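# Push utility cart through door, park it, close door

## Task

Move the utility cart through the self-closing door into the other room and park it in the yellow bay so that all four of its wheels sit fully inside the taped outline and none touches the tape. The case of copy paper has to be in the cart's top tray without any part of it overhanging the tray's edges. The door must be closed when you finish. Either robot or both may be used, and neither robot may topple or be left leaning, or the task fails.

## Robot and tools

ROBOTS. There are two identical Hello Robot Stretch 4 units, r1 and r2. Each has an omni-wheel base, a lift that rides up a mast, and a single arm that reaches forward and ends in a wrist and a two-finger gripper. Each robot is about 1.6 m tall, and no part of its base rim lies more than 0.23 m from its base origin. Every robot reports in its own frames, so the only way to tell where the robots are relative to one another is through the images, lidar_m and wrist_depth_mm.

FRAMES. Everything is in metres and radians. The base frame sits on the floor below the base centre: x ahead, y to the left, z up. hand_pose, a point between the open fingertips, is expressed in this frame and may be slightly off. The odometry frame equals the base frame as it was when the scene began. base_odometry only integrates wheel rotation, so slip is counted as travel; its heading runs -3.142 to 3.142 and is positive to the left.

MOVE. A call to move carries one optional object per robot, keyed "r1" and "r2", plus "cameras" and "blocking". blocking has to be false every time; true or omitting it gets the call refused. The call comes back in about 0.5 s while motion continues. A robot not named receives nothing new and keeps any running motion. Inside a robot's object:
- "base": relative offsets from where the base last reported itself (or from its current spot if a move was still running). translate_m drives straight, forward positive, -2 to 2 m. strafe_m slides sideways, left positive, -2 to 2 m. rotate_rad spins in place, counter-clockwise seen from above positive, -3.2 to 3.2 rad. Only translate_m and strafe_m may be combined, giving a straight diagonal drive without turning.
- "joints": absolute targets by name, not offsets. lift_m 0 to 1.2; arm_m (extension) 0 to 0.55; wrist_yaw_rad -1.134 to 4.276 (0 ahead, positive left, 3.14 folded back, above 3.4 the arm may obstruct); wrist_pitch_rad -1.117 to 4.259 (0 level, 1.57 pointing down); wrist_roll_rad -1.117 to 4.259 (0 fingers level, positive clockwise viewed from behind); gripper_m -0.038 to 0.141, the fingertip gap in metres, off by up to 0.015. Tolerances for done are 0.004 for lift, arm and gripper, 0.02 for wrist joints. Joint targets beyond range are clipped and reported; other bad values refuse the call; unknown keys make it invalid.
- "pace": slow, default, fast or max. Base tops out at 0.1/0.3/0.4/0.6 m/s and 1/2/3/4 rad/s; with the lift above 0.2 the base is slowed, down to 0.3 m/s and 1 rad/s at 1.2 m.
- "speeds": per-joint top speed overriding pace (not for the gripper).
- "contact_limits": 0 (gentlest) to 1 (firmest) for arm_m, lift_m, translate_m, strafe_m, rotate_rad, placed beside the matching command; default 0.5. A base limit persists until the next action naming base. Even at 0 the arm needs a firm shove to stop; for a light touch use 0 and aim 1 to 3 mm beyond contact.
- "end_of_arm": "enable_torque", sent by itself, revives wrist or gripper motors that shut off.
"cameras" lists camera names (r1_head_camera, r1_head_left_camera, r1_head_right_camera, r1_wrist_camera and the r2 equivalents, or "all"); omitted means all, [] means none.

OTHER TOOLS. wait(seconds 0 to 10, cameras) lets time run and reports state, returning early once a commanded robot settles; wait(0) shows how earlier moves stand. stop(cameras) brakes all running motions; braked parts say stopped and may keep pressing. zoom_image(camera, region [x0,y0,x1,y1] in pixels from the top-left, at most 504 by 504) enlarges part of a camera's latest image. finished_scene(scene) ends the current scene, given its number; it cannot be undone and the goal must hold without the robots.

RESULTS. "move:" names each robot given a motion with done or its worst status. "pictures" names images in order. A robot under "as last shown" was not commanded and repeats earlier values. base_status and joint_status read moving, done, off_target (resting short and maybe still pushing), contact_stop (held back, now slack), time_out (ran about 14 s; target dropped), limit_stop_at_own_body, limit_stop_at_tilt (lean above 6 degrees; lift, arm and wheels slack) or torque_fault (motor limp). Any uncommanded stop cancels the rest of that reply's move, wait and finished_scene calls. on_its_own reports what happened unbidden; "held at" is a target. lidar_m has 12 ranges, 30-degree sectors starting straight ahead and going counter-clockwise (4th left, 7th behind, 10th right); "-" means nothing or closer than 0.25 m; it sees from about 0.15 m up and misses glass and thin legs. wrist_depth_mm is a 7 by 7 grid of depths in mm, 100 to 2000. turned_by_wheels versus turned_by_imu disagreeing by over about 0.1 rad in a move means slip or a collision. base_tilt is in degrees with about 3 degrees bias. motor_effort is percent of maximum, peak in brackets; servo_current is in mA.

GRIPPING. Command a gap more than 0.015 below the object width; about 0.06 below resists tugs. For handles or bars close to -0.02 or less. A rise in gripper servo_current after closing shows a grip; the reading itself does not.

AVOID. Robots pressing or bumping each other, including gripping the other robot's fingers; once bases touch, any further drive presses hard. Tipping: do not drive, turn or brake with over 1 kg in hand and arm_m above 0.2, especially fast, and avoid strong steady pushes with the hand high. Two robots sharing a load can drift up to 3 cm apart per metre. Self-collision: gripper over the base with lift below about 0.2 (0.45 pointing down), tilted up while rolled, yaw plus pitch under about -1.1, or tilting/rolling while folded back. Also avoid drops, slamming the door, hard hits and hard pushes. Thinking time lets the world run on.

Each tool is called after "Emit:" by a JSON object that holds its "op" and its "data".

## Session

Emit:
{"op": "move", "data": {"blocking": false}}

Scene clock: 0.00 s.
r1.base_odometry: x=+0.000 y=+0.000 heading=+0.000
r1.turned_by_wheels: +0.000
r1.turned_by_imu: +0.000
r1.base_tilt: forward=-1.6 right=+1.3
r1.lidar_m: 1.92 2.25 3.81 1.93 0.97 0.84 0.83 0.93 0.77 0.76 0.93 1.59
r1.base_status: not commanded
r1.joint_positions: lift_m=+0.127 arm_m=+0.000 wrist_yaw_rad=+3.089 wrist_pitch_rad=+0.002 wrist_roll_rad=+0.000 gripper_m=+0.056
r1.joint_status: not commanded
r1.measured_speeds: all 0
r1.motor_effort: lift_m=+20 arm_m=-4 wheel_0=+0 wheel_1=+1 wheel_2=+1
r1.servo_current: wrist_yaw_rad=39 wrist_pitch_rad=46 wrist_roll_rad=65 gripper_m=39
r1.hand_pose: x=-0.1125 y=+0.1024 z=+0.3046 quat_wxyz=(+0.026, -0.001, +0.000, +1.000) (m; r1's base frame)
r1.wrist_depth_mm: 137 138 - - - - - / 113 139 - - - - - / 117 140 224 - - - - / 137 161 - - - - - / - - - - - - - / - - 191 - 187 - - / 842 759 750 788 788 732 768
r2.base_odometry: x=+0.000 y=+0.000 heading=+0.000
r2.turned_by_wheels: +0.000
r2.turned_by_imu: +0.000
r2.base_tilt: forward=-0.6 right=+0.1
r2.lidar_m: 2.02 1.45 1.40 1.49 2.01 2.22 2.34 3.17 1.60 3.62 2.59 2.46
r2.base_status: not commanded
r2.joint_positions: lift_m=+0.295 arm_m=+0.000 wrist_yaw_rad=+3.133 wrist_pitch_rad=+0.002 wrist_roll_rad=+0.000 gripper_m=+0.056
r2.joint_status: not commanded
r2.measured_speeds: all 0
r2.motor_effort: lift_m=+18 arm_m=-4 wheel_0=+0 wheel_1=-1 wheel_2=+0
r2.servo_current: wrist_yaw_rad=46 wrist_pitch_rad=39 wrist_roll_rad=46 gripper_m=59
r2.hand_pose: x=-0.1167 y=+0.0898 z=+0.4727 quat_wxyz=(+0.004, -0.001, +0.000, +1.000) (m; r2's base frame)
r2.wrist_depth_mm: - 140 - - - - - / - 126 150 - - - - / - 130 185 - - - - / 144 143 272 - - - - / 229 - - - - - - / 226 1576 196 1576 190 1618 1464 / 226 1060 1138 - - 1025 1060
pictures: r1_head_camera, r1_head_left_camera, r1_head_right_camera, r1_wrist_camera, r2_head_camera, r2_head_left_camera, r2_head_right_camera, r2_wrist_camera
Images, in order (width x height): r1_head_camera 420x560, r1_head_left_camera 420x672, r1_head_right_camera 420x672, r1_wrist_camera 616x392, r2_head_camera 420x560, r2_head_left_camera 420x672, r2_head_right_camera 420x672, r2_wrist_camera 616x392.

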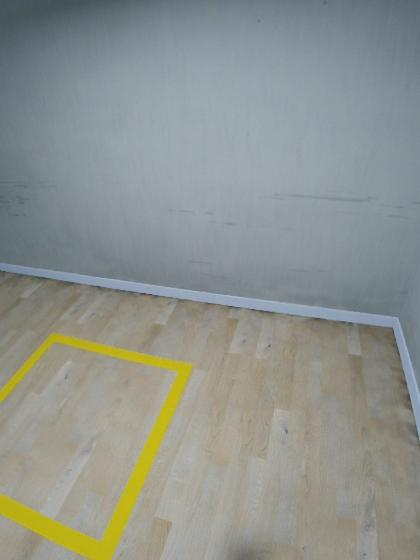

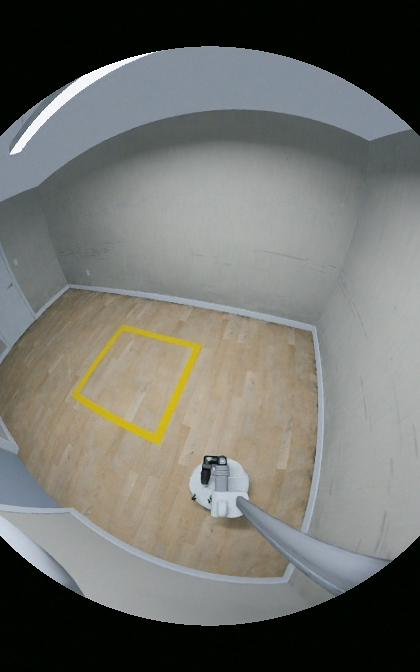

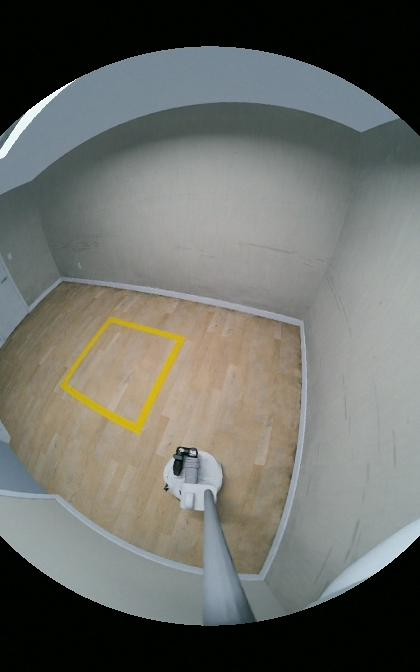

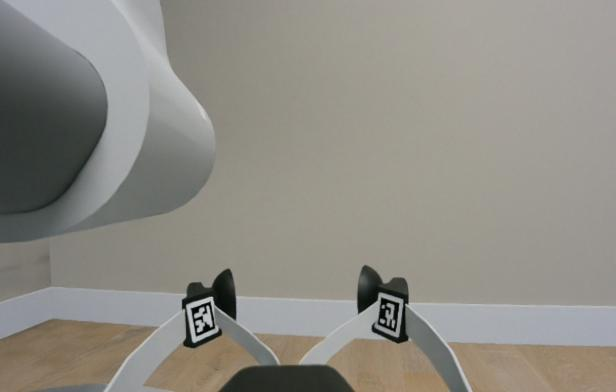

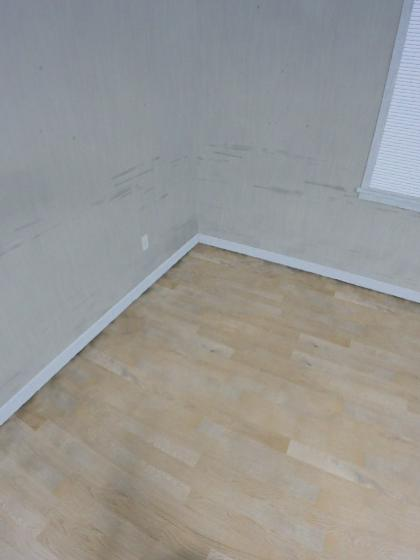

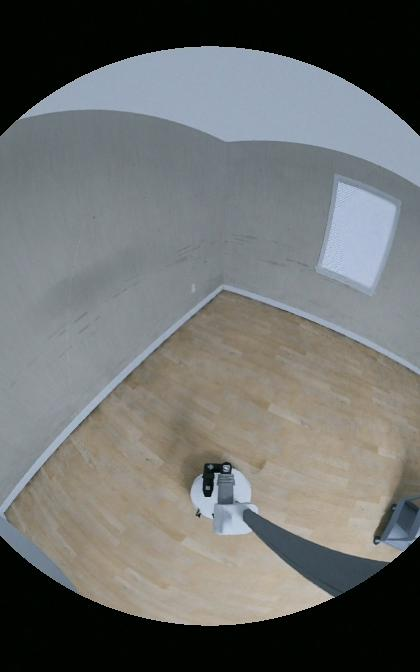

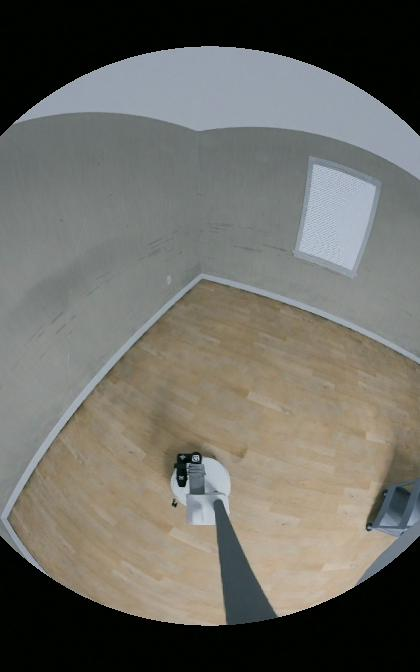

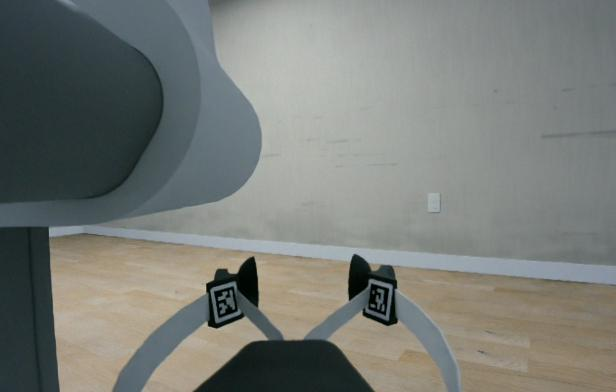

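Emit:
{"op": "move", "data": {"blocking": false, "r1": {"base":{"rotate_rad":1.2}}, "r2": {"base":{"rotate_rad":-1.57}}, "cameras": []}}

Emit:
{"op": "wait", "data": {"seconds": 3, "cameras": ["r1_head_camera","r1_head_left_camera","r2_head_camera","r2_head_left_camera","r2_head_right_camera"]}}

Emit:
{"op": "wait", "data": {"seconds": 1, "cameras": ["r1_head_camera","r1_head_left_camera","r2_head_camera","r2_head_left_camera","r2_head_right_camera"]}}

Scene clock: 4.70 s.
move: r1 moving; r2 moving
r1.base_odometry: x=+0.000 y=+0.000 heading=+0.252
r1.turned_by_wheels: +0.252
r1.turned_by_imu: +0.252
r1.base_tilt: forward=-1.6 right=+1.2
r1.lidar_m: 1.98 2.71 3.66 1.25 0.89 0.80 0.87 0.80 0.77 0.82 1.11 1.92
r1.base_status: rotate_rad moving
r1.joint_positions: lift_m=+0.127 arm_m=+0.000 wrist_yaw_rad=+3.089 wrist_pitch_rad=+0.002 wrist_roll_rad=+0.000 gripper_m=+0.056
r1.joint_status: not commanded
r1.measured_speeds: translate_m=-0.001 strafe_m=-0.001 rotate_rad=+0.980 lift_m=+0.000 arm_m=+0.000 wrist_yaw_rad=+0.000 wrist_pitch_rad=+0.000 wrist_roll_rad=+0.000
r1.motor_effort: lift_m=+20(20) arm_m=-4(4) wheel_0=-8(9) wheel_1=-6(9) wheel_2=-7(7)
r1.servo_current: wrist_yaw_rad=59(59) wrist_pitch_rad=39(46) wrist_roll_rad=46(59) gripper_m=39(39)
r1.hand_pose: x=-0.1125 y=+0.1024 z=+0.3046 quat_wxyz=(+0.026, -0.001, +0.000, +1.000) (m; r1's base frame)
r1.wrist_depth_mm: 136 138 - - - - - / 113 139 - - - - - / 114 140 226 - - - - / 137 160 - - - - - / - - - - - - - / - 1060 190 - 187 - - / 778 750 750 798 750 699 732
r2.base_odometry: x=+0.000 y=+0.000 heading=-0.252
r2.turned_by_wheels: -0.252
r2.turned_by_imu: -0.244
r2.base_tilt: forward=-0.7 right=+0.1
r2.lidar_m: 2.52 1.62 1.40 1.40 1.67 2.23 2.24 2.64 1.59 1.63 2.93 2.49
r2.base_status: rotate_rad moving
r2.joint_positions: lift_m=+0.295 arm_m=+0.000 wrist_yaw_rad=+3.133 wrist_pitch_rad=+0.002 wrist_roll_rad=+0.000 gripper_m=+0.056
r2.joint_status: not commanded
r2.measured_speeds: translate_m=+0.000 strafe_m=+0.000 rotate_rad=-0.974 lift_m=+0.000 arm_m=+0.000 wrist_yaw_rad=+0.000 wrist_pitch_rad=+0.000 wrist_roll_rad=+0.000
r2.motor_effort: lift_m=+18(18) arm_m=-4(4) wheel_0=+8(9) wheel_1=+8(10) wheel_2=+9(11)
r2.servo_current: wrist_yaw_rad=33(52) wrist_pitch_rad=39(46) wrist_roll_rad=52(52) gripper_m=39(59)
r2.hand_pose: x=-0.1167 y=+0.0898 z=+0.4727 quat_wxyz=(+0.004, -0.001, +0.000, +1.000) (m; r2's base frame)
r2.wrist_depth_mm: - 141 - - - - - / - 127 150 - - - - / - 130 184 - - - - / 144 143 272 - - - - / 229 - - - - - - / 227 1576 196 1576 190 1661 1464 / 226 1060 1138 - - 1060 1060
pictures: none
No camera images: "cameras" was empty.

Scene clock: 6.03 s.
earlier move: r1 done; r2 moving
r1.base_odometry: x=+0.000 y=+0.000 heading=+1.200
r1.turned_by_wheels: +0.948
r1.turned_by_imu: +0.953
r1.base_tilt: forward=-1.6 right=+1.3
r1.lidar_m: 3.90 1.54 0.93 0.82 0.85 0.82 0.77 0.75 1.00 1.89 1.97 2.45
r1.base_status: done
r1.joint_positions: lift_m=+0.127 arm_m=+0.000 wrist_yaw_rad=+3.089 wrist_pitch_rad=+0.002 wrist_roll_rad=+0.000 gripper_m=+0.056
r1.joint_status: not commanded
r1.measured_speeds: all 0
r1.motor_effort: lift_m=+20(20) arm_m=-4(4) wheel_0=-2(10) wheel_1=-2(9) wheel_2=+0(8)
r1.servo_current: wrist_yaw_rad=65(65) wrist_pitch_rad=39(52) wrist_roll_rad=59(65) gripper_m=39(46)
r1.hand_pose: x=-0.1125 y=+0.1024 z=+0.3046 quat_wxyz=(+0.026, -0.001, +0.000, +1.000) (m; r1's base frame)
r1.wrist_depth_mm: 136 139 - - - - - / 113 139 - - - - - / 117 139 229 - - - - / 137 162 - - - - - / - - - - - - - / - - 191 - 188 - - / 788 163 750 798 778 778 778
r2.base_odometry: x=+0.000 y=+0.000 heading=-1.569
r2.turned_by_wheels: -1.318
r2.turned_by_imu: -1.283
r2.base_tilt: forward=-0.7 right=+0.1
r2.lidar_m: 3.55 2.56 2.48 2.00 1.49 1.40 1.48 2.04 2.23 2.36 3.23 1.61
r2.base_status: rotate_rad moving
r2.joint_positions: lift_m=+0.295 arm_m=+0.000 wrist_yaw_rad=+3.133 wrist_pitch_rad=+0.002 wrist_roll_rad=+0.000 gripper_m=+0.056
r2.joint_status: not commanded
r2.measured_speeds: all 0
r2.motor_effort: lift_m=+18(18) arm_m=-4(4) wheel_0=-1(11) wheel_1=+3(11) wheel_2=+3(11)
r2.servo_current: wrist_yaw_rad=46(59) wrist_pitch_rad=33(46) wrist_roll_rad=46(52) gripper_m=46(59)
r2.hand_pose: x=-0.1167 y=+0.0898 z=+0.4727 quat_wxyz=(+0.004, -0.001, +0.000, +1.000) (m; r2's base frame)
r2.wrist_depth_mm: - 140 - - - - - / - 126 141 - - - - / - 129 184 - - - - / 144 144 229 - - - - / 230 - - - - - - / 227 1576 195 1336 190 - - / 226 1042 1138 - - 1025 1060
wait: 1.33 of 3 s (r1 has come to rest)
pictures: r1_head_camera, r1_head_left_camera, r2_head_camera, r2_head_left_camera, r2_head_right_camera
Images, in order (width x height): r1_head_camera 420x560, r1_head_left_camera 420x672, r2_head_camera 420x560, r2_head_left_camera 420x672, r2_head_right_camera 420x672.

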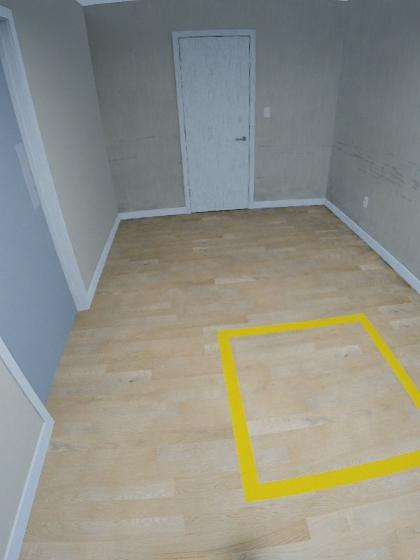

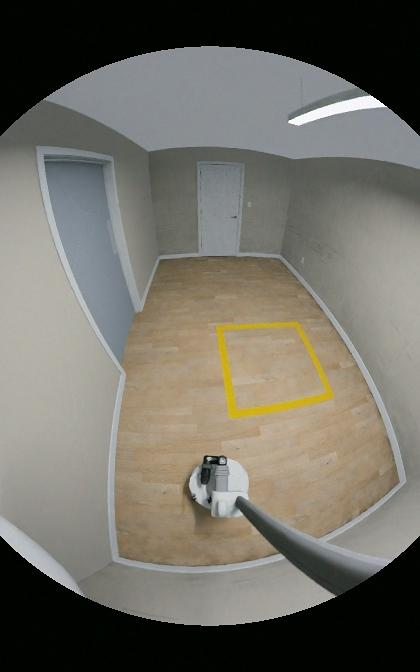

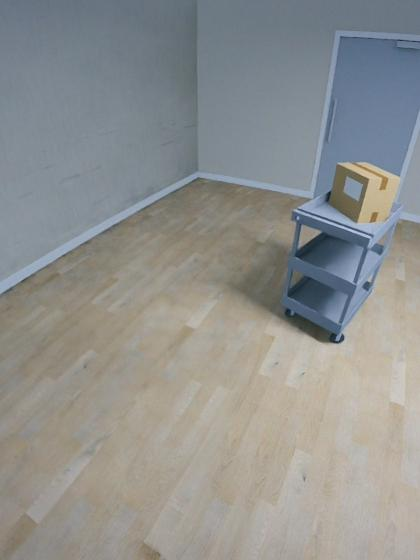

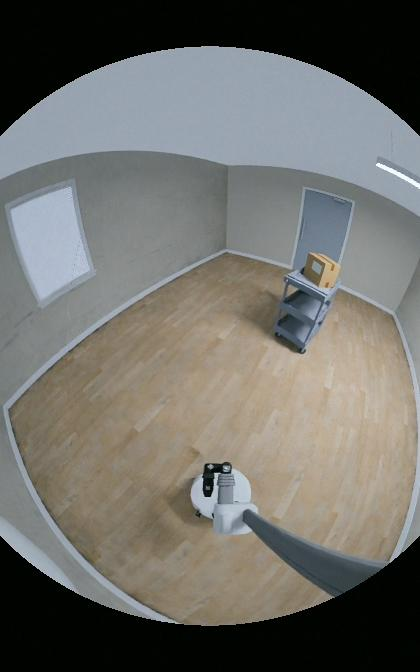

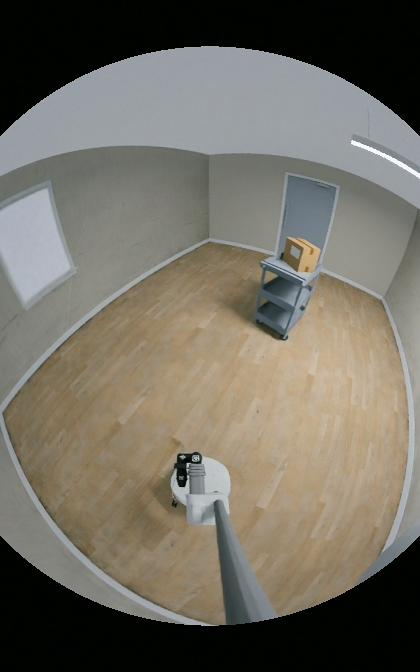

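Scene clock: 6.27 s.
earlier move: r2 done
r1.base_odometry: x=+0.000 y=+0.000 heading=+1.200
r1.turned_by_wheels: +0.000
r1.turned_by_imu: +0.000
r1.base_tilt: forward=-1.6 right=+1.2
r1.lidar_m: 3.91 1.54 0.92 0.84 0.82 0.86 0.78 0.76 0.99 1.91 1.94 2.46
r1.base_status: done
r1.joint_positions: lift_m=+0.127 arm_m=+0.000 wrist_yaw_rad=+3.089 wrist_pitch_rad=+0.002 wrist_roll_rad=+0.000 gripper_m=+0.056
r1.joint_status: not commanded
r1.measured_speeds: all 0
r1.motor_effort: lift_m=+20(20) arm_m=-4(4) wheel_0=-2(10) wheel_1=-1(9) wheel_2=+0(8)
r1.servo_current: wrist_yaw_rad=33(65) wrist_pitch_rad=33(52) wrist_roll_rad=52(65) gripper_m=39(46)
r1.hand_pose: x=-0.1125 y=+0.1024 z=+0.3046 quat_wxyz=(+0.026, -0.001, +0.000, +1.000) (m; r1's base frame)
r1.wrist_depth_mm: 137 139 - - - - - / 113 139 - - - - - / 117 140 229 - - - - / 137 162 - - - - - / - - - - - - - / - - 190 - 187 - - / 788 163 759 798 788 788 768
r2.base_odometry: x=+0.000 y=+0.000 heading=-1.569
r2.turned_by_wheels: +0.000
r2.turned_by_imu: +0.000
r2.base_tilt: forward=-0.6 right=+0.1
r2.lidar_m: 3.58 2.60 2.46 1.99 1.43 1.40 1.49 2.04 2.22 2.32 3.21 1.63
r2.base_status: done
r2.joint_positions: lift_m=+0.295 arm_m=+0.000 wrist_yaw_rad=+3.133 wrist_pitch_rad=+0.002 wrist_roll_rad=+0.000 gripper_m=+0.056
r2.joint_status: not commanded
r2.measured_speeds: all 0
r2.motor_effort: lift_m=+18(18) arm_m=-4(4) wheel_0=+3(11) wheel_1=+2(11) wheel_2=+3(11)
r2.servo_current: wrist_yaw_rad=39(59) wrist_pitch_rad=39(46) wrist_roll_rad=52(52) gripper_m=39(59)
r2.hand_pose: x=-0.1167 y=+0.0898 z=+0.4727 quat_wxyz=(+0.004, -0.001, +0.000, +1.000) (m; r2's base frame)
r2.wrist_depth_mm: - 140 - - - - - / - 126 142 - - - - / - 130 186 - - - - / 144 144 228 - - - - / 229 - - - - - - / 228 1576 196 1336 190 - - / 226 1060 1138 - - 1025 1060
wait: 0.23 of 1 s (r2 has come to rest)
pictures: r1_head_camera, r1_head_left_camera, r2_head_camera, r2_head_left_camera, r2_head_right_camera
Images, in order (width x height): r1_head_camera 420x560, r1_head_left_camera 420x672, r2_head_camera 420x560, r2_head_left_camera 420x672, r2_head_right_camera 420x672.

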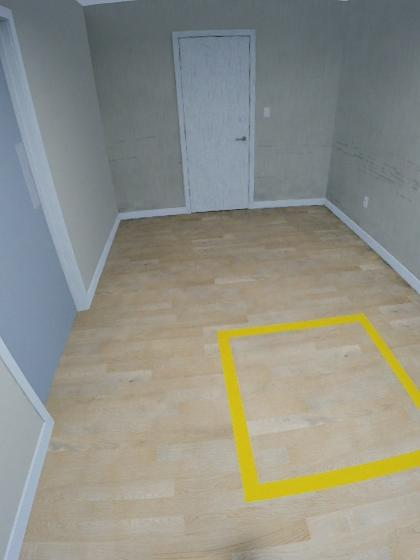

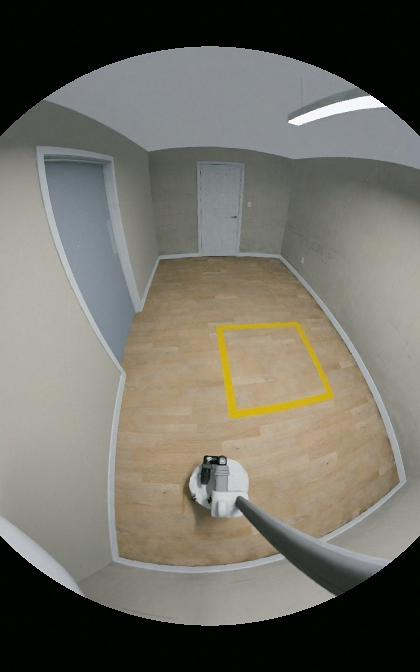

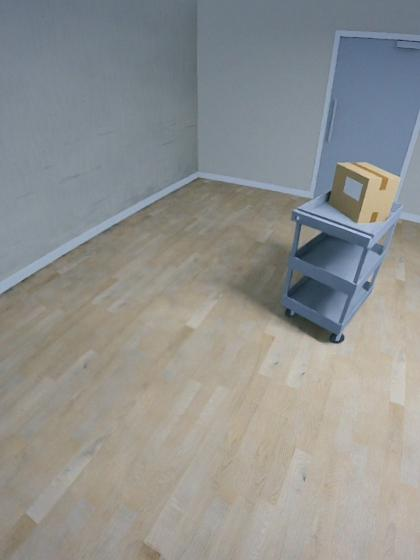

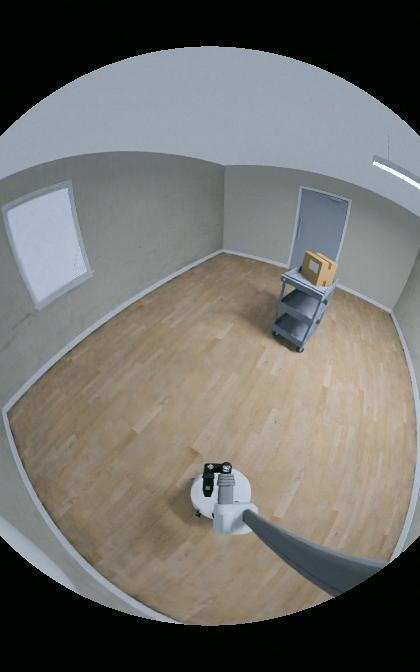

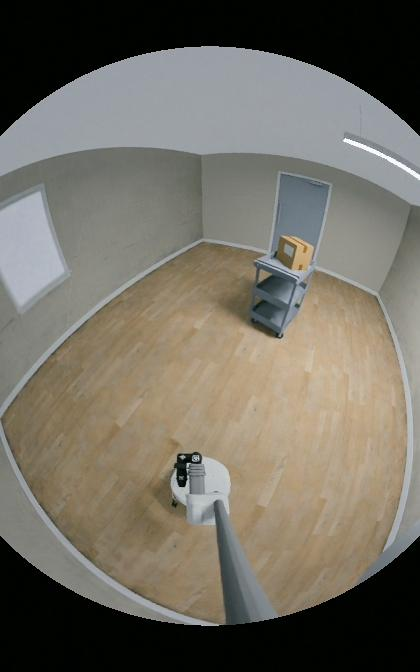

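Emit:
{"op": "zoom_image", "data": {"camera": "r2_head_camera", "region": [240, 20, 420, 360]}}

Emit:
{"op": "zoom_image", "data": {"camera": "r1_head_left_camera", "region": [30, 130, 210, 410]}}

Emit:
{"op": "zoom_image", "data": {"camera": "r2_head_left_camera", "region": [250, 170, 400, 370]}}

Scaled by 1.482 from the camera's 420x560 image, which has a finer 1200x1600 frame.

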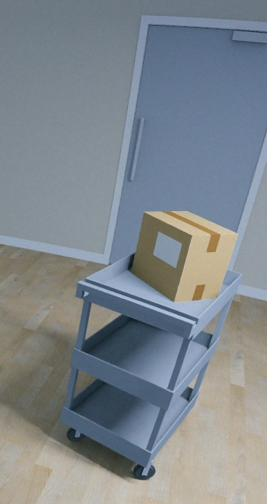

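Scaled by 1.800 from the camera's 420x672 image, which has a finer 600x960 frame.

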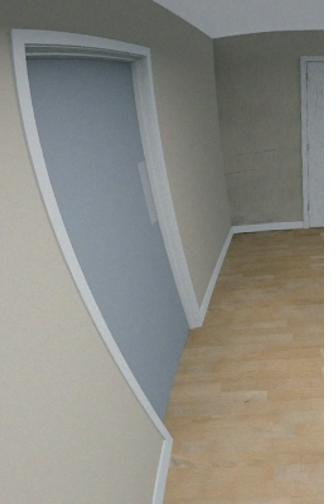

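Scaled by 2.520 from the camera's 420x672 image, which has a finer 600x960 frame.

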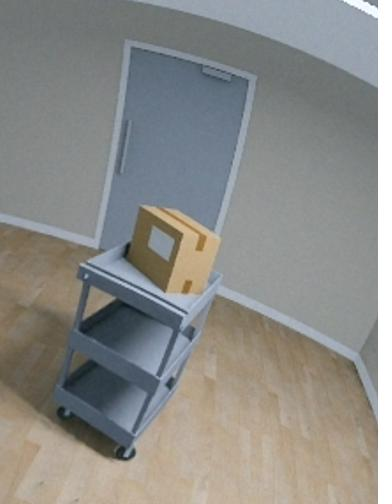

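Emit:
{"op": "move", "data": {"blocking": false, "r1": {"base":{"translate_m":1.4},"pace":"fast"}, "r2": {"base":{"rotate_rad":-0.55},"joints":{"lift_m":0.7,"wrist_yaw_rad":0},"pace":"fast"}, "cameras": []}}

Emit:
{"op": "wait", "data": {"seconds": 2.2, "cameras": []}}

Emit:
{"op": "wait", "data": {"seconds": 3, "cameras": []}}

Emit:
{"op": "move", "data": {"blocking": false, "r1": {"base":{"rotate_rad":1.57},"joints":{"lift_m":0.7}}, "cameras": ["r2_head_camera","r2_head_left_camera","r2_wrist_camera"]}}

Emit:
{"op": "wait", "data": {"seconds": 3, "cameras": ["r1_head_camera","r1_head_left_camera"]}}

Scene clock: 101.87 s.
move: r1 moving; r2 moving
r1.base_odometry: x=+0.018 y=+0.047 heading=+1.200
r1.turned_by_wheels: +0.000
r1.turned_by_imu: +0.000
r1.base_tilt: forward=-1.6 right=+1.3
r1.lidar_m: 3.87 1.56 0.93 0.85 0.87 0.92 0.82 0.83 1.08 1.92 1.95 2.46
r1.base_status: translate_m moving
r1.joint_positions: lift_m=+0.127 arm_m=+0.000 wrist_yaw_rad=+3.089 wrist_pitch_rad=+0.002 wrist_roll_rad=+0.000 gripper_m=+0.056
r1.joint_status: not commanded
r1.measured_speeds: translate_m=+0.196 strafe_m=+0.000 rotate_rad=+0.002 lift_m=+0.000 arm_m=+0.000 wrist_yaw_rad=+0.000 wrist_pitch_rad=+0.000 wrist_roll_rad=+0.000
r1.motor_effort: lift_m=+20(20) arm_m=-4(4) wheel_0=+8(10) wheel_1=+7(8) wheel_2=-11(11)
r1.servo_current: wrist_yaw_rad=52(52) wrist_pitch_rad=46(46) wrist_roll_rad=46(65) gripper_m=46(46)
r1.hand_pose: x=-0.1125 y=+0.1024 z=+0.3046 quat_wxyz=(+0.026, -0.001, +0.000, +1.000) (m; r1's base frame)
r1.wrist_depth_mm: - 137 - - - - - / - 137 - - - - - / 110 138 204 - - - - / 124 139 236 - - - - / - - - - - - - / - - 190 - 188 1060 - / 798 750 750 798 798 778 768
r2.base_odometry: x=+0.000 y=+0.000 heading=-1.932
r2.turned_by_wheels: -0.363
r2.turned_by_imu: -0.352
r2.base_tilt: forward=-0.7 right=+0.1
r2.lidar_m: 1.64 3.11 2.50 2.47 1.74 1.41 1.40 1.58 2.23 2.22 2.49 2.10
r2.base_status: rotate_rad moving
r2.joint_positions: lift_m=+0.358 arm_m=+0.000 wrist_yaw_rad=+2.521 wrist_pitch_rad=+0.002 wrist_roll_rad=+0.000 gripper_m=+0.056
r2.joint_status: lift_m moving; wrist_yaw_rad moving
r2.measured_speeds: translate_m=+0.000 strafe_m=+0.003 rotate_rad=-1.117 lift_m=+0.243 arm_m=+0.000 wrist_yaw_rad=-1.745 wrist_pitch_rad=+0.000 wrist_roll_rad=+0.000
r2.motor_effort: lift_m=+25(25) arm_m=-4(4) wheel_0=+4(11) wheel_1=+5(10) wheel_2=+7(12)
r2.servo_current: wrist_yaw_rad=85(130) wrist_pitch_rad=46(46) wrist_roll_rad=46(59) gripper_m=52(52)
r2.hand_pose: x=-0.0129 y=+0.2388 z=+0.5357 quat_wxyz=(+0.305, -0.001, +0.000, +0.952) (m; r2's base frame)
r2.wrist_depth_mm: - - - - - - - / - - - - - - - / - - - - - - - / - - - - - - - / - - - - - - - / - - 193 1430 190 1618 1576 / 1182 1160 1255 - - 1138 1160
pictures: none
No camera images: "cameras" was empty.

Scene clock: 103.70 s.
earlier move: r1 moving; r2 done
r1.base_odometry: x=+0.266 y=+0.685 heading=+1.200
r1.turned_by_wheels: +0.000
r1.turned_by_imu: +0.000
r1.base_tilt: forward=-1.6 right=+1.3
r1.lidar_m: 3.18 1.66 1.10 0.93 0.94 1.22 1.49 1.53 1.95 1.82 1.87 2.34
r1.base_status: translate_m moving
r1.joint_positions: lift_m=+0.127 arm_m=+0.000 wrist_yaw_rad=+3.089 wrist_pitch_rad=+0.002 wrist_roll_rad=+0.000 gripper_m=+0.056
r1.joint_status: not commanded
r1.measured_speeds: translate_m=+0.400 strafe_m=-0.002 rotate_rad=-0.001 lift_m=+0.000 arm_m=+0.000 wrist_yaw_rad=+0.000 wrist_pitch_rad=+0.000 wrist_roll_rad=+0.000
r1.motor_effort: lift_m=+20(20) arm_m=-4(4) wheel_0=+4(10) wheel_1=+6(9) wheel_2=-6(13)
r1.servo_current: wrist_yaw_rad=52(72) wrist_pitch_rad=33(52) wrist_roll_rad=65(65) gripper_m=39(52)
r1.hand_pose: x=-0.1125 y=+0.1024 z=+0.3046 quat_wxyz=(+0.026, -0.001, +0.000, +1.000) (m; r1's base frame)
r1.wrist_depth_mm: - 137 - - - - - / - 137 - - - - - / 110 138 204 - - - - / 125 139 237 - - - - / - - - - - - - / 1205 1160 193 1205 187 1160 1025 / 854 750 741 798 788 768 820
r2.base_odometry: x=+0.000 y=+0.000 heading=-2.119
r2.turned_by_wheels: -0.186
r2.turned_by_imu: -0.181
r2.base_tilt: forward=-0.6 right=+0.1
r2.lidar_m: 1.62 3.63 2.60 2.50 2.06 1.48 1.41 1.47 2.03 2.21 2.30 3.15
r2.base_status: done
r2.joint_positions: lift_m=+0.700 arm_m=+0.000 wrist_yaw_rad=+0.003 wrist_pitch_rad=+0.002 wrist_roll_rad=+0.000 gripper_m=+0.056
r2.joint_status: all done
r2.measured_speeds: all 0
r2.motor_effort: lift_m=+21(27) arm_m=-4(4) wheel_0=+4(11) wheel_1=+1(10) wheel_2=+3(12)
r2.servo_current: wrist_yaw_rad=46(156) wrist_pitch_rad=39(46) wrist_roll_rad=46(59) gripper_m=52(52)
r2.hand_pose: x=+0.4596 y=-0.0866 z=+0.8775 quat_wxyz=(+1.000, +0.000, +0.001, +0.001) (m; r2's base frame)
r2.wrist_depth_mm: - - - - - - - / - - - - - - - / - - - - - - - / - - - 1756 - - - / - - - - - - - / - - 195 - 191 - - / 1921 1808 1756 - - 1863 1808
wait: 1.83 of 2.2 s (r2 has come to rest)
pictures: none
No camera images: "cameras" was empty.

Scene clock: 106.23 s.
earlier move: r1 done
r1.base_odometry: x=+0.507 y=+1.305 heading=+1.200
r1.turned_by_wheels: +0.000
r1.turned_by_imu: +0.000
r1.base_tilt: forward=-1.6 right=+1.2
r1.lidar_m: 2.54 1.73 1.21 1.09 1.04 1.33 2.15 2.23 1.94 1.75 1.75 2.21
r1.base_status: done
r1.joint_positions: lift_m=+0.127 arm_m=+0.000 wrist_yaw_rad=+3.089 wrist_pitch_rad=+0.002 wrist_roll_rad=+0.000 gripper_m=+0.056
r1.joint_status: not commanded
r1.measured_speeds: all 0
r1.motor_effort: lift_m=+20(20) arm_m=-4(4) wheel_0=+0(10) wheel_1=-1(9) wheel_2=+2(13)
r1.servo_current: wrist_yaw_rad=46(72) wrist_pitch_rad=39(52) wrist_roll_rad=26(65) gripper_m=39(52)
r1.hand_pose: x=-0.1125 y=+0.1024 z=+0.3046 quat_wxyz=(+0.026, -0.001, +0.000, +1.000) (m; r1's base frame)
r1.wrist_depth_mm: 137 138 - - - - - / 113 140 - - - - - / 118 139 272 - - - - / 137 162 - - - - - / 1921 - - - - - - / 1182 1205 193 1160 187 1160 1025 / 842 164 750 788 798 778 809
r2.base_odometry: x=+0.000 y=+0.000 heading=-2.119
r2.turned_by_wheels: +0.000
r2.turned_by_imu: +0.000
r2.base_tilt: forward=-0.6 right=+0.0
r2.lidar_m: 1.60 3.66 2.62 2.50 2.00 1.49 1.41 1.46 2.01 2.23 2.31 3.11
r2.base_status: done
r2.joint_positions: lift_m=+0.700 arm_m=+0.000 wrist_yaw_rad=+0.003 wrist_pitch_rad=+0.002 wrist_roll_rad=+0.000 gripper_m=+0.056
r2.joint_status: all done
r2.measured_speeds: all 0
r2.motor_effort: lift_m=+21(27) arm_m=-4(4) wheel_0=+4(11) wheel_1=+2(10) wheel_2=+3(12)
r2.servo_current: wrist_yaw_rad=39(156) wrist_pitch_rad=39(46) wrist_roll_rad=46(59) gripper_m=46(52)
r2.hand_pose: x=+0.4596 y=-0.0866 z=+0.8775 quat_wxyz=(+1.000, +0.000, +0.001, +0.001) (m; r2's base frame)
r2.wrist_depth_mm: - - - - - - - / - - - - - - - / - - - - - - - / - - - 1756 - - - / - - - - - - - / - - 195 - 191 - - / 1921 1808 1756 - - 1863 1921
wait: 2.53 of 3 s (r1 has come to rest)
pictures: none
No camera images: "cameras" was empty.

Scene clock: 106.73 s.
move: r1 moving
r1.base_odometry: x=+0.507 y=+1.305 heading=+1.452
r1.turned_by_wheels: +0.252
r1.turned_by_imu: +0.253
r1.base_tilt: forward=-1.6 right=+1.2
r1.lidar_m: 2.52 1.32 1.12 1.05 1.10 1.68 2.15 2.28 1.79 1.76 1.90 2.54
r1.base_status: rotate_rad moving
r1.joint_positions: lift_m=+0.164 arm_m=+0.000 wrist_yaw_rad=+3.089 wrist_pitch_rad=+0.002 wrist_roll_rad=+0.000 gripper_m=+0.056
r1.joint_status: lift_m moving
r1.measured_speeds: translate_m=+0.001 strafe_m=+0.001 rotate_rad=+0.971 lift_m=+0.146 arm_m=+0.000 wrist_yaw_rad=+0.000 wrist_pitch_rad=+0.000 wrist_roll_rad=+0.000
r1.motor_effort: lift_m=+29(29) arm_m=-4(4) wheel_0=-9(9) wheel_1=-7(8) wheel_2=-7(8)
r1.servo_current: wrist_yaw_rad=59(65) wrist_pitch_rad=39(46) wrist_roll_rad=46(65) gripper_m=39(46)
r1.hand_pose: x=-0.1125 y=+0.1024 z=+0.3421 quat_wxyz=(+0.026, -0.001, +0.000, +1.000) (m; r1's base frame)
r1.wrist_depth_mm: 136 139 - - - - - / 113 139 - - - - - / 118 140 273 - - - - / 137 161 - - - - - / - - - - - - - / 1281 1308 191 1308 187 1255 1138 / 866 163 768 866 866 842 878
r2: as last shown
r2.base_tilt: forward=-0.6 right=+0.1
r2.lidar_m: 1.62 3.67 2.63 2.50 2.06 1.47 1.41 1.47 2.00 2.23 2.31 3.15
r2.motor_effort: lift_m=+21(21) arm_m=-4(4) wheel_0=+3(4) wheel_1=+1(1) wheel_2=+3(3)
r2.servo_current: wrist_yaw_rad=52(59) wrist_pitch_rad=39(46) wrist_roll_rad=46(59) gripper_m=52(52)
r2.wrist_depth_mm: - - - - - - - / - - - - - - - / - - - - - - - / - - - 1756 - - - / - - - - - - - / - - 195 - 191 - - / 1983 1808 1756 - - 1983 1863
pictures: r2_head_camera, r2_head_left_camera, r2_wrist_camera
Images, in order (width x height): r2_head_camera 420x560, r2_head_left_camera 420x672, r2_wrist_camera 616x392.

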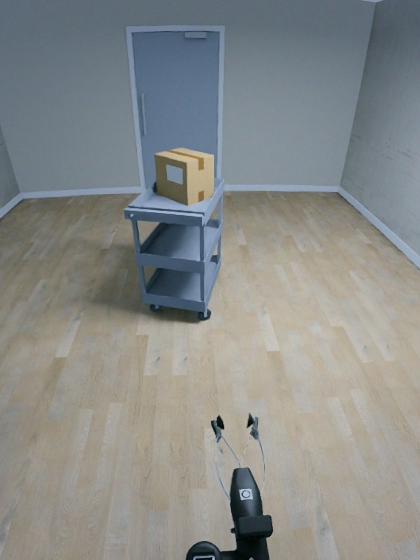

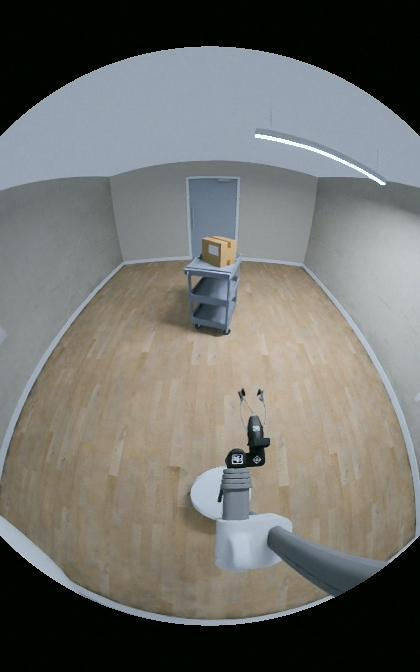

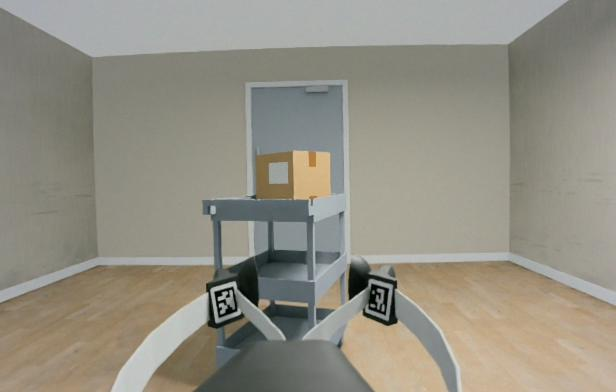

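Scene clock: 109.43 s.
earlier move: r1 done
r1.base_odometry: x=+0.507 y=+1.305 heading=+2.769
r1.turned_by_wheels: +1.318
r1.turned_by_imu: +1.325
r1.base_tilt: forward=-1.6 right=+1.2
r1.lidar_m: 1.09 1.07 1.30 2.15 2.18 1.93 1.75 1.77 2.21 2.55 1.71 1.21
r1.base_status: done
r1.joint_positions: lift_m=+0.699 arm_m=+0.000 wrist_yaw_rad=+3.089 wrist_pitch_rad=+0.002 wrist_roll_rad=+0.000 gripper_m=+0.056
r1.joint_status: all done
r1.measured_speeds: all 0
r1.motor_effort: lift_m=+25(29) arm_m=-4(4) wheel_0=-4(10) wheel_1=-1(8) wheel_2=-1(8)
r1.servo_current: wrist_yaw_rad=39(65) wrist_pitch_rad=39(52) wrist_roll_rad=65(78) gripper_m=39(52)
r1.hand_pose: x=-0.1125 y=+0.1024 z=+0.8771 quat_wxyz=(+0.026, -0.001, +0.000, +1.000) (m; r1's base frame)
r1.wrist_depth_mm: 136 138 - - - - - / 113 139 - - - - - / 117 140 226 - - - - / 137 161 - - - - - / - - - - - - - / - - 190 - 187 - - / - 140 182 137 - 1863 -
r2.base_odometry: x=+0.000 y=+0.000 heading=-2.119
r2.turned_by_wheels: +0.000
r2.turned_by_imu: +0.000
r2.base_tilt: forward=-0.7 right=+0.1
r2.lidar_m: 1.61 3.64 2.63 2.50 2.04 1.49 1.39 1.45 1.99 2.23 2.33 3.15
r2.base_status: not commanded
r2.joint_positions: lift_m=+0.700 arm_m=+0.000 wrist_yaw_rad=+0.003 wrist_pitch_rad=+0.002 wrist_roll_rad=+0.000 gripper_m=+0.056
r2.joint_status: not commanded
r2.measured_speeds: all 0
r2.motor_effort: lift_m=+21(21) arm_m=-4(4) wheel_0=+4(4) wheel_1=+1(2) wheel_2=+4(4)
r2.servo_current: wrist_yaw_rad=52(59) wrist_pitch_rad=46(46) wrist_roll_rad=46(65) gripper_m=46(59)
r2.hand_pose: x=+0.4596 y=-0.0866 z=+0.8775 quat_wxyz=(+1.000, +0.000, +0.001, +0.001) (m; r2's base frame)
r2.wrist_depth_mm: - - - - - - - / - - - - - - - / - - - - - - - / - - - 1756 - - - / - - - - - - - / - - 195 - 191 - - / 1863 1808 1756 - - 1921 1863
wait: 2.70 of 3 s (r1 has come to rest)
pictures: r1_head_camera, r1_head_left_camera
Images, in order (width x height): r1_head_camera 420x560, r1_head_left_camera 420x672.

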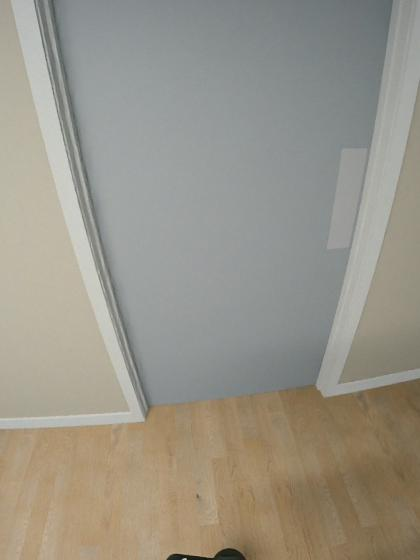

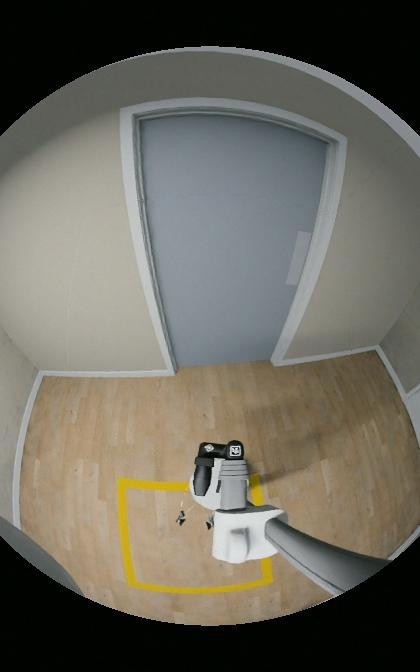

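Emit:
{"op": "move", "data": {"blocking": false, "r1": {"base":{"rotate_rad":0.11}}, "cameras": ["r2_head_camera","r2_wrist_camera","r1_head_camera"]}}

Emit:
{"op": "zoom_image", "data": {"camera": "r2_head_camera", "region": [110, 130, 240, 330]}}

Emit:
{"op": "zoom_image", "data": {"camera": "r2_wrist_camera", "region": [180, 60, 380, 380]}}

Emit:
{"op": "move", "data": {"blocking": false, "cameras": ["r1_head_camera","r1_head_left_camera"]}}

Scene clock: 145.20 s.
move: r1 moving
r1.base_odometry: x=+0.507 y=+1.305 heading=+2.879
r1.turned_by_wheels: +0.110
r1.turned_by_imu: +0.110
r1.base_tilt: forward=-1.6 right=+1.3
r1.lidar_m: 1.09 1.06 1.44 2.16 2.24 1.85 1.75 1.82 2.45 2.56 1.53 1.16
r1.base_status: rotate_rad moving
r1.joint_positions: lift_m=+0.699 arm_m=+0.000 wrist_yaw_rad=+3.089 wrist_pitch_rad=+0.002 wrist_roll_rad=+0.000 gripper_m=+0.056
r1.joint_status: not commanded
r1.measured_speeds: all 0
r1.motor_effort: lift_m=+25(25) arm_m=-4(4) wheel_0=-1(8) wheel_1=-2(7) wheel_2=-1(6)
r1.servo_current: wrist_yaw_rad=59(65) wrist_pitch_rad=39(46) wrist_roll_rad=39(59) gripper_m=39(39)
r1.hand_pose: x=-0.1125 y=+0.1024 z=+0.8771 quat_wxyz=(+0.026, -0.001, +0.000, +1.000) (m; r1's base frame)
r1.wrist_depth_mm: 136 139 - - - - - / 113 139 - - - - - / 118 139 227 - - - - / 137 161 - - - - - / - - - - - - - / - - 190 - 187 - - / - 141 182 137 - 1863 -
r2: as last shown
r2.base_tilt: forward=-0.7 right=+0.0
r2.lidar_m: 1.63 3.63 2.59 2.49 2.05 1.47 1.41 1.48 1.97 2.23 2.29 3.16
r2.motor_effort: lift_m=+21(21) arm_m=-4(4) wheel_0=+3(4) wheel_1=+1(2) wheel_2=+3(3)
r2.servo_current: wrist_yaw_rad=59(59) wrist_pitch_rad=33(46) wrist_roll_rad=52(52) gripper_m=46(52)
r2.wrist_depth_mm: - - - - - - - / - - - - - - - / - - - - - - - / - - - 1756 - - - / - - - - - - - / - - 195 - 191 - - / 1921 1863 1708 - - 1921 1808
pictures: r1_head_camera, r2_head_camera, r2_wrist_camera
Images, in order (width x height): r1_head_camera 420x560, r2_head_camera 420x560, r2_wrist_camera 616x392.

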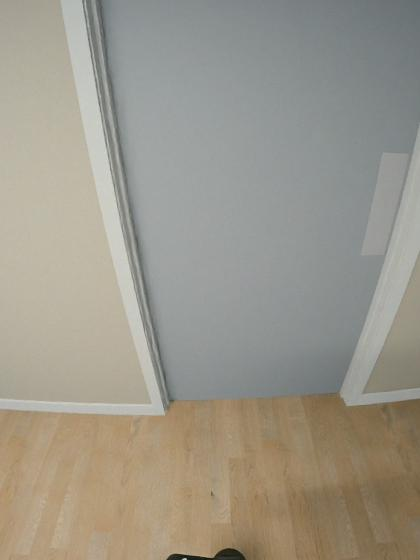

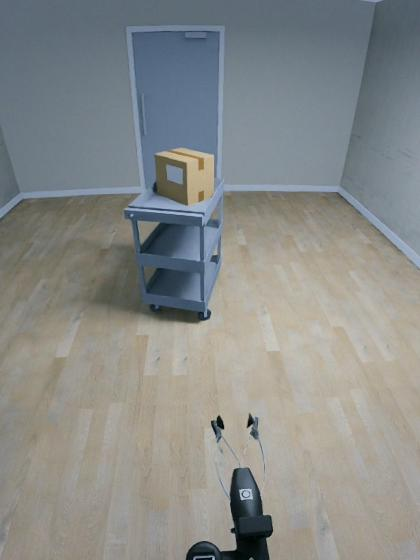

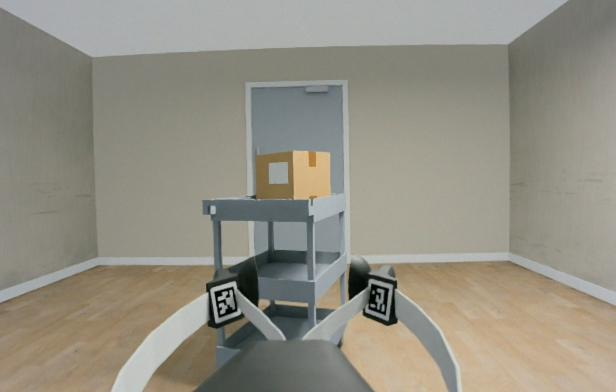

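Scaled by 2.520 from the camera's 420x560 image, which has a finer 1200x1600 frame.

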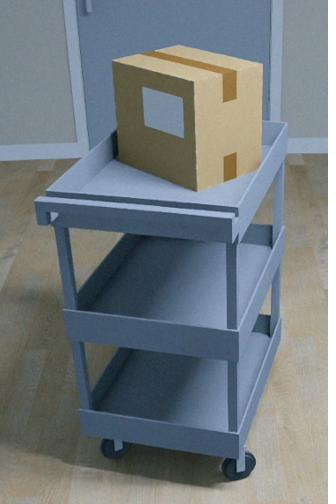

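Scaled by 1.575.

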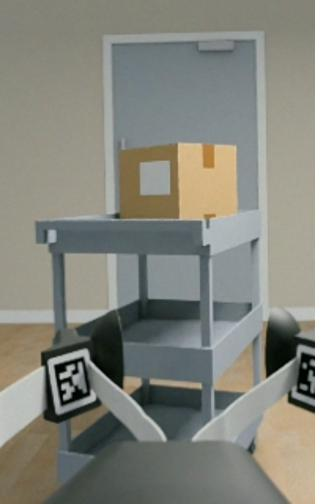

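Scene clock: 145.20 s.
earlier move: r1 moving
r1.base_odometry: x=+0.507 y=+1.305 heading=+2.879
r1.turned_by_wheels: +0.000
r1.turned_by_imu: +0.000
r1.base_tilt: forward=-1.6 right=+1.3
r1.lidar_m: 1.09 1.06 1.44 2.16 2.24 1.85 1.75 1.82 2.45 2.56 1.53 1.16
r1.base_status: rotate_rad moving
r1.joint_positions: lift_m=+0.699 arm_m=+0.000 wrist_yaw_rad=+3.089 wrist_pitch_rad=+0.002 wrist_roll_rad=+0.000 gripper_m=+0.056
r1.joint_status: not commanded
r1.measured_speeds: all 0
r1.motor_effort: lift_m=+25(25) arm_m=-4(4) wheel_0=-1(8) wheel_1=-2(7) wheel_2=-1(6)
r1.servo_current: wrist_yaw_rad=59(65) wrist_pitch_rad=39(46) wrist_roll_rad=39(59) gripper_m=39(39)
r1.hand_pose: x=-0.1125 y=+0.1024 z=+0.8771 quat_wxyz=(+0.026, -0.001, +0.000, +1.000) (m; r1's base frame)
r1.wrist_depth_mm: 136 139 - - - - - / 113 139 - - - - - / 118 139 227 - - - - / 137 161 - - - - - / - - - - - - - / - - 190 - 187 - - / - 141 182 137 - 1863 -
r2.base_odometry: x=+0.000 y=+0.000 heading=-2.119
r2.turned_by_wheels: +0.000
r2.turned_by_imu: +0.000
r2.base_tilt: forward=-0.7 right=+0.0
r2.lidar_m: 1.63 3.63 2.59 2.49 2.05 1.47 1.41 1.48 1.97 2.23 2.29 3.16
r2.base_status: not commanded
r2.joint_positions: lift_m=+0.700 arm_m=+0.000 wrist_yaw_rad=+0.003 wrist_pitch_rad=+0.002 wrist_roll_rad=+0.000 gripper_m=+0.056
r2.joint_status: not commanded
r2.measured_speeds: all 0
r2.motor_effort: lift_m=+21(21) arm_m=-4(4) wheel_0=+3(4) wheel_1=+1(2) wheel_2=+3(3)
r2.servo_current: wrist_yaw_rad=59(59) wrist_pitch_rad=33(46) wrist_roll_rad=52(52) gripper_m=46(52)
r2.hand_pose: x=+0.4596 y=-0.0866 z=+0.8775 quat_wxyz=(+1.000, +0.000, +0.001, +0.001) (m; r2's base frame)
r2.wrist_depth_mm: - - - - - - - / - - - - - - - / - - - - - - - / - - - 1756 - - - / - - - - - - - / - - 195 - 191 - - / 1921 1863 1708 - - 1921 1808
pictures: r1_head_camera, r1_head_left_camera
Images, in order (width x height): r1_head_camera 420x560, r1_head_left_camera 420x672.

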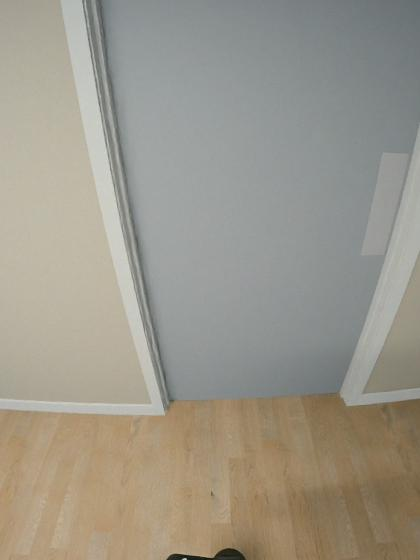

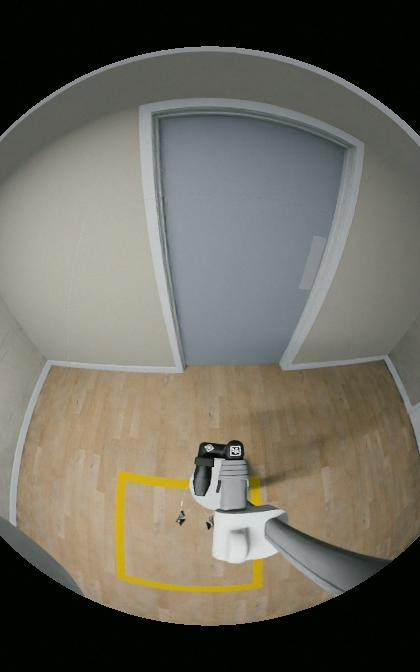

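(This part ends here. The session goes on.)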